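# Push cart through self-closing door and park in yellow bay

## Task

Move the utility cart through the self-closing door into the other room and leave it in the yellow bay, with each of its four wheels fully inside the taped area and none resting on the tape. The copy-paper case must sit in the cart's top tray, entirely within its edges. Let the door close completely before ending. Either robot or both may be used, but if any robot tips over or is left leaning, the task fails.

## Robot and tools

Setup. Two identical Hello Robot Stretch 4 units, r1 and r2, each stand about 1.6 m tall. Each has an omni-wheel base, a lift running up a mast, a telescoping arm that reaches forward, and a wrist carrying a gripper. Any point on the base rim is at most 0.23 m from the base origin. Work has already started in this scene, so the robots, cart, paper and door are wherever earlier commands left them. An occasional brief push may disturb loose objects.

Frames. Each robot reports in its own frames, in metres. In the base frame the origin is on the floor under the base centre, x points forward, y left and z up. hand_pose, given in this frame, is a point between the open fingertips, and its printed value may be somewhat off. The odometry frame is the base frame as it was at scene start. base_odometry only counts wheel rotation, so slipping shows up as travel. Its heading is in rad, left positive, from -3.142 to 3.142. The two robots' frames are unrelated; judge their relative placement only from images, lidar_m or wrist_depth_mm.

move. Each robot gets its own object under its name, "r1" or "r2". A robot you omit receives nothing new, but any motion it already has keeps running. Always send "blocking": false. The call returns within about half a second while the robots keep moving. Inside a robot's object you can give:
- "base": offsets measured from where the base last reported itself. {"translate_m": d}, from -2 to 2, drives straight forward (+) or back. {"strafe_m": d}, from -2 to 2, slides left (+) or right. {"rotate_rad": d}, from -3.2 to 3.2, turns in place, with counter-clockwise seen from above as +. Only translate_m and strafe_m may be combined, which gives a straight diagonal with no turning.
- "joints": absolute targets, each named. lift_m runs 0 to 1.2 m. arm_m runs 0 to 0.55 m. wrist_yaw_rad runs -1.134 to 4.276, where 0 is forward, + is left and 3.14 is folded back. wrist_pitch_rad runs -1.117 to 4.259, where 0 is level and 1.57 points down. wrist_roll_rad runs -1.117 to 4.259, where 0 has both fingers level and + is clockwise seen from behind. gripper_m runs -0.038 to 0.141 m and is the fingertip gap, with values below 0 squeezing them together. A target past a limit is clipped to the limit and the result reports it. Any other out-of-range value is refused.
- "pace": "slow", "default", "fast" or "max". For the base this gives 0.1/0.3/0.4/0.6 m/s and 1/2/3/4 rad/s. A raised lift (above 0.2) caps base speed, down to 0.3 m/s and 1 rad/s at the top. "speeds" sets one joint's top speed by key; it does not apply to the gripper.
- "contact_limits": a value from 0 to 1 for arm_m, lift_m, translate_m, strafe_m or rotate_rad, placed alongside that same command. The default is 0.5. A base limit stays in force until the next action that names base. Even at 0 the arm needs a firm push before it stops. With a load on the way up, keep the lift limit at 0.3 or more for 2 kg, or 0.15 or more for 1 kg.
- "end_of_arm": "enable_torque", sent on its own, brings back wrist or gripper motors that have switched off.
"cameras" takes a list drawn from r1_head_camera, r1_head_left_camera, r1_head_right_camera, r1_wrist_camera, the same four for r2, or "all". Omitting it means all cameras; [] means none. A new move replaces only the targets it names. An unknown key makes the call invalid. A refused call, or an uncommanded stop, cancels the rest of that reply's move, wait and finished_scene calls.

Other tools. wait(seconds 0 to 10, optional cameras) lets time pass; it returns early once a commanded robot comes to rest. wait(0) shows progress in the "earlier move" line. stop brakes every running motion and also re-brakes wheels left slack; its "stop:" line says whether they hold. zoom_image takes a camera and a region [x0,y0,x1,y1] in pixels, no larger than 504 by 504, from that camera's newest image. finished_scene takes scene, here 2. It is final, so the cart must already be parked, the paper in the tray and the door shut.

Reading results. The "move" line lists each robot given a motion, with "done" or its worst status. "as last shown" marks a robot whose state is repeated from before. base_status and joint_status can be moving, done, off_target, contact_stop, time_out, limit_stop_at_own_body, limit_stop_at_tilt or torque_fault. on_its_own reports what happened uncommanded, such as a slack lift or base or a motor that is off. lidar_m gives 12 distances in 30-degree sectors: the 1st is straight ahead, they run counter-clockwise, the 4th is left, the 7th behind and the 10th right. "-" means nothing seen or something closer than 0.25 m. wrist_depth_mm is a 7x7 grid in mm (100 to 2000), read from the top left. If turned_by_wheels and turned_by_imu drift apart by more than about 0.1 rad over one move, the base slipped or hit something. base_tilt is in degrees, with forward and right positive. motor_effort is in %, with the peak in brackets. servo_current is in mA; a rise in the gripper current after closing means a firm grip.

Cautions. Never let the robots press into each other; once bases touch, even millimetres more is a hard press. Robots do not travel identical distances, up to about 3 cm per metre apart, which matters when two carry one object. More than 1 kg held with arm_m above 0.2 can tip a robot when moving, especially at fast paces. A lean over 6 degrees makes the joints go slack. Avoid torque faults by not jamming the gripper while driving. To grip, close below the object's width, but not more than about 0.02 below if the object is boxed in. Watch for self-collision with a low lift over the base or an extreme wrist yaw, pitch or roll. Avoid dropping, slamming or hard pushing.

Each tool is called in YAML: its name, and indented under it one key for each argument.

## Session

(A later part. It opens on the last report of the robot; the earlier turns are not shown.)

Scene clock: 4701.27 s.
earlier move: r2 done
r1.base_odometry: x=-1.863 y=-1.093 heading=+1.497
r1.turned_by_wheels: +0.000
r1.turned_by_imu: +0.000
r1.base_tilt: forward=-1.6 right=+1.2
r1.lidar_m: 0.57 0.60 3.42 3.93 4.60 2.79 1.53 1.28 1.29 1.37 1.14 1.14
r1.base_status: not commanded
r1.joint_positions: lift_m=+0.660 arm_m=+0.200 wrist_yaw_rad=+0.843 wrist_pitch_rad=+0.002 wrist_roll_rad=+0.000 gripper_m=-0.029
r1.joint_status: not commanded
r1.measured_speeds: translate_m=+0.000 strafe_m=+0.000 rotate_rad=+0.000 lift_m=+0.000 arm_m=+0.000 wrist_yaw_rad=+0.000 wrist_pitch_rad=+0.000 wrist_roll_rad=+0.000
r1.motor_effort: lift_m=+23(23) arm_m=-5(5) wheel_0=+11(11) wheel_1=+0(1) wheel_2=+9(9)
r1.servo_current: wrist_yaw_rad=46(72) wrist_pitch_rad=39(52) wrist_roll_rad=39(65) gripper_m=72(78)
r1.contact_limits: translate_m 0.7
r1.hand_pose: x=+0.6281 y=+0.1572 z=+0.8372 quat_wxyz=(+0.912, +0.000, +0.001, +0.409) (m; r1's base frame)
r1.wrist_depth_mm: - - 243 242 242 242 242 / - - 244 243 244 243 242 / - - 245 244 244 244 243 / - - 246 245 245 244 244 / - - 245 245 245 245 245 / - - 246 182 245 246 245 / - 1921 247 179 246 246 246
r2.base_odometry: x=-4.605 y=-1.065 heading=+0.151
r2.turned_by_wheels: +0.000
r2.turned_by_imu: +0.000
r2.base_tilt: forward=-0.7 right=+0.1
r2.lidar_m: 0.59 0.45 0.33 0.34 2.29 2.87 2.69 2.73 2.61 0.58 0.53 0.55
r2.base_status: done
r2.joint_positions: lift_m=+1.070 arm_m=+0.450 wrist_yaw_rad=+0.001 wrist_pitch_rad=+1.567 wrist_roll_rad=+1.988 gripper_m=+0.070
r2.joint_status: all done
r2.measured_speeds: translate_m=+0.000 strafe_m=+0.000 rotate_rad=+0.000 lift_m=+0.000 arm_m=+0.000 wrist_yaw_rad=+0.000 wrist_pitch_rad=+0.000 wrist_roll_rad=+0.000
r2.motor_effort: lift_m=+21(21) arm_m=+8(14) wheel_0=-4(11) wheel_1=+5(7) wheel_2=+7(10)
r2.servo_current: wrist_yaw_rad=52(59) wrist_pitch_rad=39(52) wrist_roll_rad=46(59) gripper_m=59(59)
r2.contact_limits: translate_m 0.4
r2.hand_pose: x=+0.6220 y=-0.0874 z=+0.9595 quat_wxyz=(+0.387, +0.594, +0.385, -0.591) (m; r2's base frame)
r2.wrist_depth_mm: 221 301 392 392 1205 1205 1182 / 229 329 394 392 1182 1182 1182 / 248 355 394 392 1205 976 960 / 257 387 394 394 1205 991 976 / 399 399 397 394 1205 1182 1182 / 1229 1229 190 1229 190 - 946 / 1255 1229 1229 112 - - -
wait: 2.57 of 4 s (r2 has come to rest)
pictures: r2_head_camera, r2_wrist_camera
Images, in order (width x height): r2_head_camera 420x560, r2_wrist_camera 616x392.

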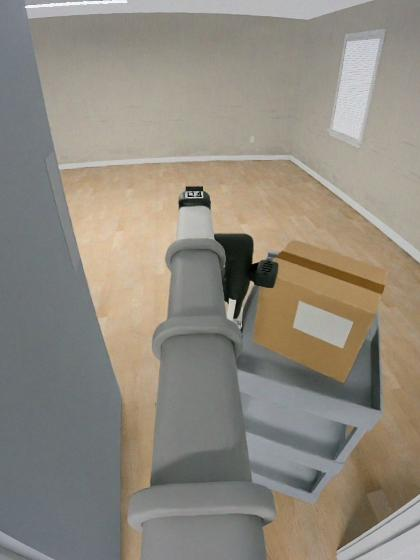

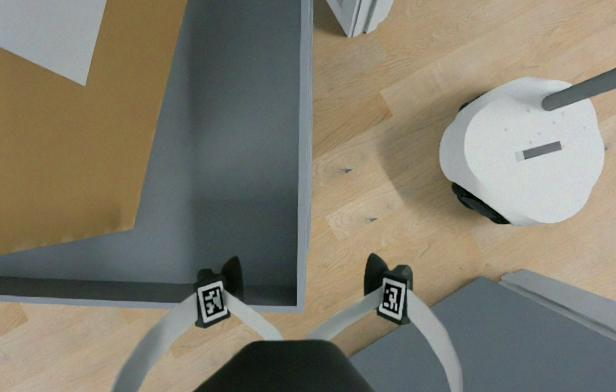

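move:
  r2: {"joints": {"lift_m": 0.966}, "pace": "slow", "contact_limits": {"lift_m": 0.2}}
  blocking: false
  cameras: []

wait:
  seconds: 2
  cameras: ["r2_wrist_camera"]

Scene clock: 4715.00 s.
move: r2 moving
r1.base_odometry: x=-1.863 y=-1.093 heading=+1.497
r1.turned_by_wheels: +0.000
r1.turned_by_imu: +0.000
r1.base_tilt: forward=-1.6 right=+1.2
r1.lidar_m: 0.55 0.59 3.40 3.96 4.64 2.79 1.56 1.29 1.30 1.35 1.14 1.14
r1.base_status: not commanded
r1.joint_positions: lift_m=+0.660 arm_m=+0.200 wrist_yaw_rad=+0.843 wrist_pitch_rad=+0.002 wrist_roll_rad=+0.000 gripper_m=-0.029
r1.joint_status: not commanded
r1.measured_speeds: translate_m=+0.000 strafe_m=+0.000 rotate_rad=+0.000 lift_m=+0.000 arm_m=+0.000 wrist_yaw_rad=+0.000 wrist_pitch_rad=+0.000 wrist_roll_rad=+0.000
r1.motor_effort: lift_m=+23(23) arm_m=-5(5) wheel_0=+10(11) wheel_1=+0(0) wheel_2=+9(9)
r1.servo_current: wrist_yaw_rad=46(52) wrist_pitch_rad=39(46) wrist_roll_rad=52(59) gripper_m=78(78)
r1.contact_limits: translate_m 0.7
r1.hand_pose: x=+0.6281 y=+0.1572 z=+0.8372 quat_wxyz=(+0.912, +0.000, +0.001, +0.409) (m; r1's base frame)
r1.wrist_depth_mm: - - 243 244 243 243 242 / - - 245 244 244 243 243 / - - 244 243 244 244 243 / - - 245 246 245 244 244 / - - 246 245 245 245 245 / - - 246 182 245 245 246 / - 1921 247 179 246 246 246
r2.base_odometry: x=-4.605 y=-1.065 heading=+0.151
r2.turned_by_wheels: +0.000
r2.turned_by_imu: +0.000
r2.base_tilt: forward=-0.6 right=+0.1
r2.lidar_m: 0.59 0.47 0.32 0.31 2.29 2.90 2.67 2.75 2.63 0.55 0.54 0.57
r2.base_status: not commanded
r2.joint_positions: lift_m=+1.045 arm_m=+0.450 wrist_yaw_rad=+0.001 wrist_pitch_rad=+1.567 wrist_roll_rad=+1.988 gripper_m=+0.070
r2.joint_status: lift_m moving
r2.measured_speeds: translate_m=+0.000 strafe_m=+0.000 rotate_rad=+0.000 lift_m=-0.097 arm_m=+0.000 wrist_yaw_rad=+0.000 wrist_pitch_rad=+0.000 wrist_roll_rad=+0.000
r2.motor_effort: lift_m=+13(20) arm_m=+8(8) wheel_0=-5(5) wheel_1=+6(6) wheel_2=+7(7)
r2.servo_current: wrist_yaw_rad=46(52) wrist_pitch_rad=39(46) wrist_roll_rad=52(52) gripper_m=52(59)
r2.contact_limits: lift_m 0.2; translate_m 0.4
r2.hand_pose: x=+0.6220 y=-0.0874 z=+0.9348 quat_wxyz=(+0.387, +0.594, +0.385, -0.591) (m; r2's base frame)
r2.wrist_depth_mm: 217 301 370 368 1182 1160 1160 / 229 327 370 368 1160 1160 1182 / 248 357 370 373 1182 976 960 / 257 370 373 370 1182 976 946 / 375 370 375 370 1160 1160 1182 / 1229 1182 191 373 190 - 931 / 1205 1205 1182 112 - - -
pictures: none
No camera images: "cameras" was empty.

Scene clock: 4716.23 s.
earlier move: r2 done
r1.base_odometry: x=-1.863 y=-1.093 heading=+1.497
r1.turned_by_wheels: +0.000
r1.turned_by_imu: +0.000
r1.base_tilt: forward=-1.6 right=+1.2
r1.lidar_m: 0.58 0.60 3.39 3.92 4.62 2.81 1.52 1.30 1.28 1.34 1.13 1.12
r1.base_status: not commanded
r1.joint_positions: lift_m=+0.660 arm_m=+0.200 wrist_yaw_rad=+0.843 wrist_pitch_rad=+0.002 wrist_roll_rad=+0.000 gripper_m=-0.029
r1.joint_status: not commanded
r1.measured_speeds: translate_m=+0.000 strafe_m=+0.000 rotate_rad=+0.000 lift_m=+0.000 arm_m=+0.000 wrist_yaw_rad=+0.000 wrist_pitch_rad=+0.000 wrist_roll_rad=+0.000
r1.motor_effort: lift_m=+23(23) arm_m=-5(5) wheel_0=+10(11) wheel_1=+0(0) wheel_2=+9(9)
r1.servo_current: wrist_yaw_rad=46(72) wrist_pitch_rad=39(46) wrist_roll_rad=46(65) gripper_m=78(78)
r1.contact_limits: translate_m 0.7
r1.hand_pose: x=+0.6281 y=+0.1572 z=+0.8372 quat_wxyz=(+0.912, +0.000, +0.001, +0.409) (m; r1's base frame)
r1.wrist_depth_mm: - - 243 242 243 242 242 / - - 244 243 244 243 243 / - - 244 244 244 244 243 / - - 245 245 245 245 244 / - - 246 245 246 244 244 / - - 246 182 245 246 246 / - 1863 247 178 247 246 246
r2.base_odometry: x=-4.605 y=-1.065 heading=+0.151
r2.turned_by_wheels: +0.000
r2.turned_by_imu: +0.000
r2.base_tilt: forward=-0.7 right=+0.1
r2.lidar_m: 0.59 0.47 0.33 0.35 2.29 2.90 2.69 2.73 2.62 0.56 0.54 0.56
r2.base_status: not commanded
r2.joint_positions: lift_m=+0.966 arm_m=+0.450 wrist_yaw_rad=+0.001 wrist_pitch_rad=+1.567 wrist_roll_rad=+1.988 gripper_m=+0.070
r2.joint_status: all done
r2.measured_speeds: translate_m=+0.000 strafe_m=+0.000 rotate_rad=+0.000 lift_m=+0.000 arm_m=+0.000 wrist_yaw_rad=+0.000 wrist_pitch_rad=+0.000 wrist_roll_rad=+0.000
r2.motor_effort: lift_m=+14(20) arm_m=+8(8) wheel_0=-5(5) wheel_1=+5(6) wheel_2=+7(7)
r2.servo_current: wrist_yaw_rad=46(52) wrist_pitch_rad=33(52) wrist_roll_rad=52(59) gripper_m=52(59)
r2.contact_limits: lift_m 0.2; translate_m 0.4
r2.hand_pose: x=+0.6220 y=-0.0874 z=+0.8562 quat_wxyz=(+0.387, +0.594, +0.385, -0.591) (m; r2's base frame)
r2.wrist_depth_mm: 215 291 289 1060 1098 1078 1098 / 229 290 290 1098 1098 1098 866 / 248 291 290 1098 1078 866 854 / 256 291 290 1098 1078 1042 854 / 293 293 290 1078 1098 1098 1078 / 294 293 190 289 190 1078 946 / 1118 154 - 112 - - -
wait: 1.23 of 2 s (r2 has come to rest)
pictures: r2_wrist_camera
Images, in order (width x height): r2_wrist_camera 616x392.

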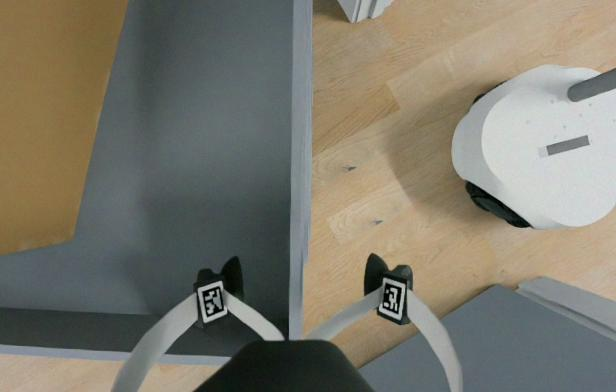

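move:
  r2: {"joints": {"gripper_m": -0.034}}
  blocking: false
  cameras: []

wait:
  seconds: 3
  cameras: ["r2_wrist_camera"]

Scene clock: 4719.90 s.
move: r2 moving
r1.base_odometry: x=-1.863 y=-1.093 heading=+1.497
r1.turned_by_wheels: +0.000
r1.turned_by_imu: +0.000
r1.base_tilt: forward=-1.6 right=+1.2
r1.lidar_m: 0.59 0.61 3.42 3.94 4.64 2.77 1.53 1.29 1.28 1.36 1.14 1.15
r1.base_status: not commanded
r1.joint_positions: lift_m=+0.660 arm_m=+0.200 wrist_yaw_rad=+0.843 wrist_pitch_rad=+0.002 wrist_roll_rad=+0.000 gripper_m=-0.029
r1.joint_status: not commanded
r1.measured_speeds: translate_m=+0.000 strafe_m=+0.000 rotate_rad=+0.000 lift_m=+0.000 arm_m=+0.000 wrist_yaw_rad=+0.000 wrist_pitch_rad=+0.000 wrist_roll_rad=+0.000
r1.motor_effort: lift_m=+23(23) arm_m=-5(5) wheel_0=+11(11) wheel_1=+0(0) wheel_2=+9(9)
r1.servo_current: wrist_yaw_rad=46(65) wrist_pitch_rad=39(46) wrist_roll_rad=39(59) gripper_m=72(78)
r1.contact_limits: translate_m 0.7
r1.hand_pose: x=+0.6281 y=+0.1572 z=+0.8372 quat_wxyz=(+0.912, +0.000, +0.001, +0.409) (m; r1's base frame)
r1.wrist_depth_mm: - - 244 244 243 242 243 / - - 244 244 243 243 243 / - - 244 244 245 244 244 / - - 245 244 245 244 245 / - - 246 245 245 245 245 / - - 246 182 246 245 244 / - 1983 247 179 246 246 246
r2.base_odometry: x=-4.605 y=-1.065 heading=+0.151
r2.turned_by_wheels: +0.000
r2.turned_by_imu: +0.000
r2.base_tilt: forward=-0.7 right=+0.1
r2.lidar_m: 0.58 0.47 0.33 0.31 2.28 2.89 2.69 2.74 2.60 0.54 0.53 0.55
r2.base_status: not commanded
r2.joint_positions: lift_m=+0.966 arm_m=+0.450 wrist_yaw_rad=+0.001 wrist_pitch_rad=+1.567 wrist_roll_rad=+1.988 gripper_m=+0.051
r2.joint_status: gripper_m moving
r2.measured_speeds: translate_m=+0.000 strafe_m=+0.000 rotate_rad=+0.000 lift_m=+0.000 arm_m=+0.000 wrist_yaw_rad=+0.000 wrist_pitch_rad=+0.000 wrist_roll_rad=+0.000
r2.motor_effort: lift_m=+13(14) arm_m=+7(8) wheel_0=-5(5) wheel_1=+5(6) wheel_2=+7(7)
r2.servo_current: wrist_yaw_rad=39(52) wrist_pitch_rad=39(46) wrist_roll_rad=52(59) gripper_m=130(130)
r2.contact_limits: lift_m 0.2; translate_m 0.4
r2.hand_pose: x=+0.6220 y=-0.0874 z=+0.8562 quat_wxyz=(+0.387, +0.594, +0.385, -0.591) (m; r2's base frame)
r2.wrist_depth_mm: 215 290 289 1042 1078 1078 1060 / 229 291 289 1098 1098 1078 866 / 249 291 290 1098 1078 866 878 / 256 291 290 1098 1098 1042 854 / 293 290 290 1098 1078 1078 1078 / 293 293 190 291 190 1118 946 / 1138 148 - 112 - - -
pictures: none
No camera images: "cameras" was empty.

Scene clock: 4721.10 s.
earlier move: r2 done
r1.base_odometry: x=-1.863 y=-1.093 heading=+1.497
r1.turned_by_wheels: +0.000
r1.turned_by_imu: +0.000
r1.base_tilt: forward=-1.6 right=+1.3
r1.lidar_m: 0.60 0.61 3.42 3.91 4.61 2.80 1.54 1.27 1.27 1.36 1.12 1.15
r1.base_status: not commanded
r1.joint_positions: lift_m=+0.660 arm_m=+0.200 wrist_yaw_rad=+0.843 wrist_pitch_rad=+0.002 wrist_roll_rad=+0.000 gripper_m=-0.029
r1.joint_status: not commanded
r1.measured_speeds: translate_m=+0.000 strafe_m=+0.000 rotate_rad=+0.000 lift_m=+0.000 arm_m=+0.000 wrist_yaw_rad=+0.000 wrist_pitch_rad=+0.000 wrist_roll_rad=+0.000
r1.motor_effort: lift_m=+23(23) arm_m=-5(5) wheel_0=+11(11) wheel_1=+0(0) wheel_2=+9(9)
r1.servo_current: wrist_yaw_rad=52(65) wrist_pitch_rad=46(52) wrist_roll_rad=52(65) gripper_m=78(78)
r1.contact_limits: translate_m 0.7
r1.hand_pose: x=+0.6281 y=+0.1572 z=+0.8372 quat_wxyz=(+0.912, +0.000, +0.001, +0.409) (m; r1's base frame)
r1.wrist_depth_mm: - - 243 242 242 242 242 / - - 244 244 244 243 242 / - - 244 243 244 243 244 / - - 245 244 244 244 243 / - - 246 245 245 245 244 / - - 245 182 245 245 245 / - 1921 246 179 247 246 246
r2.base_odometry: x=-4.605 y=-1.065 heading=+0.151
r2.turned_by_wheels: +0.000
r2.turned_by_imu: +0.000
r2.base_tilt: forward=-0.6 right=+0.1
r2.lidar_m: 0.59 0.47 0.32 0.32 2.29 2.88 2.69 2.74 2.60 0.59 0.53 0.57
r2.base_status: not commanded
r2.joint_positions: lift_m=+0.966 arm_m=+0.450 wrist_yaw_rad=+0.001 wrist_pitch_rad=+1.567 wrist_roll_rad=+1.988 gripper_m=-0.032
r2.joint_status: all done
r2.measured_speeds: translate_m=+0.000 strafe_m=+0.000 rotate_rad=+0.000 lift_m=+0.000 arm_m=+0.000 wrist_yaw_rad=+0.000 wrist_pitch_rad=+0.000 wrist_roll_rad=+0.000
r2.motor_effort: lift_m=+17(17) arm_m=+7(8) wheel_0=-5(5) wheel_1=+5(6) wheel_2=+7(7)
r2.servo_current: wrist_yaw_rad=46(59) wrist_pitch_rad=39(46) wrist_roll_rad=52(59) gripper_m=130(228)
r2.contact_limits: lift_m 0.2; translate_m 0.4
r2.hand_pose: x=+0.6220 y=-0.0874 z=+0.8559 quat_wxyz=(+0.387, +0.594, +0.385, -0.591) (m; r2's base frame)
r2.wrist_depth_mm: 215 289 289 1060 1078 1078 1078 / 227 289 287 1078 1098 1098 866 / 242 289 289 1098 1098 866 854 / 255 289 289 1098 1098 1078 866 / 291 290 289 289 1078 1078 1060 / 291 290 182 200 182 1078 946 / 1118 153 - 112 - - -
wait: 1.20 of 3 s (r2 has come to rest)
pictures: r2_wrist_camera
Images, in order (width x height): r2_wrist_camera 616x392.

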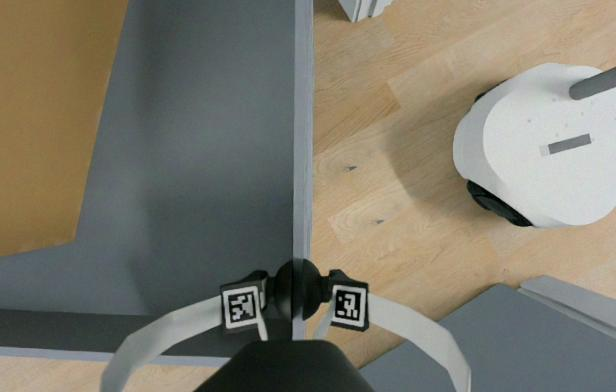

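move:
  r2: {"base": {"translate_m": -0.148, "strafe_m": 0.026}, "pace": "slow", "contact_limits": {"translate_m": 0.6}}
  blocking: false
  cameras: []

wait:
  seconds: 4
  cameras: ["r2_head_camera", "r2_wrist_camera"]

Scene clock: 4728.23 s.
move: r2 moving
r1.base_odometry: x=-1.863 y=-1.093 heading=+1.497
r1.turned_by_wheels: +0.000
r1.turned_by_imu: +0.000
r1.base_tilt: forward=-1.5 right=+1.3
r1.lidar_m: 0.56 0.60 3.41 3.89 4.63 2.81 1.53 1.29 1.30 1.35 1.14 1.14
r1.base_status: not commanded
r1.joint_positions: lift_m=+0.660 arm_m=+0.200 wrist_yaw_rad=+0.843 wrist_pitch_rad=+0.002 wrist_roll_rad=+0.000 gripper_m=-0.029
r1.joint_status: not commanded
r1.measured_speeds: translate_m=+0.000 strafe_m=+0.000 rotate_rad=+0.000 lift_m=+0.000 arm_m=+0.000 wrist_yaw_rad=+0.000 wrist_pitch_rad=+0.000 wrist_roll_rad=+0.000
r1.motor_effort: lift_m=+23(23) arm_m=-5(5) wheel_0=+10(11) wheel_1=+0(0) wheel_2=+9(9)
r1.servo_current: wrist_yaw_rad=59(65) wrist_pitch_rad=46(52) wrist_roll_rad=52(52) gripper_m=72(78)
r1.contact_limits: translate_m 0.7
r1.hand_pose: x=+0.6281 y=+0.1572 z=+0.8372 quat_wxyz=(+0.912, +0.000, +0.001, +0.409) (m; r1's base frame)
r1.wrist_depth_mm: - - 243 243 243 242 242 / - - 244 243 244 243 243 / - - 244 245 244 243 243 / - - 245 245 245 244 244 / - - 245 245 245 245 245 / - - 245 182 245 245 244 / - 1983 247 179 246 245 246
r2.base_odometry: x=-4.618 y=-1.064 heading=+0.151
r2.turned_by_wheels: +0.000
r2.turned_by_imu: +0.000
r2.base_tilt: forward=-0.6 right=+0.1
r2.lidar_m: 0.60 0.44 0.33 0.34 2.28 2.89 2.66 2.71 2.60 0.60 0.54 0.56
r2.base_status: translate_m moving; strafe_m moving
r2.joint_positions: lift_m=+0.966 arm_m=+0.450 wrist_yaw_rad=+0.001 wrist_pitch_rad=+1.567 wrist_roll_rad=+1.988 gripper_m=-0.032
r2.joint_status: not commanded
r2.measured_speeds: translate_m=-0.048 strafe_m=+0.009 rotate_rad=+0.001 lift_m=+0.000 arm_m=+0.000 wrist_yaw_rad=+0.000 wrist_pitch_rad=-0.001 wrist_roll_rad=+0.000
r2.motor_effort: lift_m=+17(17) arm_m=+5(6) wheel_0=-9(11) wheel_1=-8(8) wheel_2=+10(11)
r2.servo_current: wrist_yaw_rad=46(52) wrist_pitch_rad=46(46) wrist_roll_rad=52(65) gripper_m=124(137)
r2.contact_limits: lift_m 0.2; translate_m 0.6
r2.hand_pose: x=+0.6221 y=-0.0874 z=+0.8559 quat_wxyz=(+0.387, +0.594, +0.385, -0.591) (m; r2's base frame)
r2.wrist_depth_mm: 222 291 289 1060 1098 1078 1060 / 235 290 289 1118 1118 1078 854 / 247 291 290 1118 1098 878 842 / 259 293 289 1078 1098 1078 842 / 294 291 291 290 1078 1078 1098 / 296 293 182 198 1098 1078 - / 1138 150 - 112 - - -
pictures: none
No camera images: "cameras" was empty.

Scene clock: 4730.50 s.
earlier move: r2 done
r1.base_odometry: x=-1.863 y=-1.093 heading=+1.497
r1.turned_by_wheels: +0.000
r1.turned_by_imu: +0.000
r1.base_tilt: forward=-1.6 right=+1.3
r1.lidar_m: 0.58 0.59 3.43 3.93 4.62 2.81 1.54 1.27 1.29 1.33 1.14 1.12
r1.base_status: not commanded
r1.joint_positions: lift_m=+0.660 arm_m=+0.200 wrist_yaw_rad=+0.843 wrist_pitch_rad=+0.002 wrist_roll_rad=+0.000 gripper_m=-0.029
r1.joint_status: not commanded
r1.measured_speeds: translate_m=+0.000 strafe_m=+0.000 rotate_rad=+0.000 lift_m=+0.000 arm_m=+0.000 wrist_yaw_rad=+0.000 wrist_pitch_rad=+0.000 wrist_roll_rad=+0.000
r1.motor_effort: lift_m=+23(23) arm_m=-5(5) wheel_0=+11(11) wheel_1=+0(0) wheel_2=+9(9)
r1.servo_current: wrist_yaw_rad=52(72) wrist_pitch_rad=46(52) wrist_roll_rad=46(65) gripper_m=72(78)
r1.contact_limits: translate_m 0.7
r1.hand_pose: x=+0.6281 y=+0.1572 z=+0.8372 quat_wxyz=(+0.912, +0.000, +0.001, +0.409) (m; r1's base frame)
r1.wrist_depth_mm: - - 244 244 242 243 242 / - - 244 243 243 242 243 / - - 244 244 244 243 244 / - - 245 244 245 244 243 / - - 246 245 245 245 245 / - - 246 182 245 245 245 / - 1921 247 178 246 245 246
r2.base_odometry: x=-4.755 y=-1.061 heading=+0.150
r2.turned_by_wheels: +0.000
r2.turned_by_imu: -0.001
r2.base_tilt: forward=-0.6 right=+0.1
r2.lidar_m: 0.56 0.42 0.36 0.73 2.26 2.72 2.53 2.59 2.65 1.42 0.61 0.55
r2.base_status: done
r2.joint_positions: lift_m=+0.966 arm_m=+0.450 wrist_yaw_rad=+0.001 wrist_pitch_rad=+1.566 wrist_roll_rad=+1.989 gripper_m=-0.032
r2.joint_status: not commanded
r2.measured_speeds: translate_m=+0.000 strafe_m=+0.000 rotate_rad=+0.000 lift_m=+0.000 arm_m=+0.000 wrist_yaw_rad=+0.000 wrist_pitch_rad=+0.000 wrist_roll_rad=+0.000
r2.motor_effort: lift_m=+17(17) arm_m=+5(6) wheel_0=-9(12) wheel_1=-5(9) wheel_2=+4(12)
r2.servo_current: wrist_yaw_rad=39(65) wrist_pitch_rad=39(46) wrist_roll_rad=46(65) gripper_m=124(137)
r2.contact_limits: lift_m 0.2; translate_m 0.6
r2.hand_pose: x=+0.6222 y=-0.0874 z=+0.8559 quat_wxyz=(+0.387, +0.594, +0.385, -0.591) (m; r2's base frame)
r2.wrist_depth_mm: 215 290 291 287 1098 1060 1078 / 228 290 290 1078 1118 1078 854 / 245 291 289 1078 1078 878 878 / 257 293 290 1098 1098 1025 866 / 294 291 290 290 1078 1098 1078 / 294 291 182 202 182 1098 1098 / 1138 155 - 112 - - 668
wait: 2.27 of 4 s (r2 has come to rest)
pictures: r2_head_camera, r2_wrist_camera
Images, in order (width x height): r2_head_camera 420x560, r2_wrist_camera 616x392.

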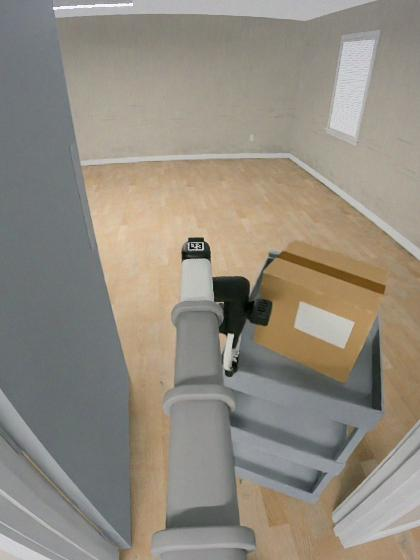

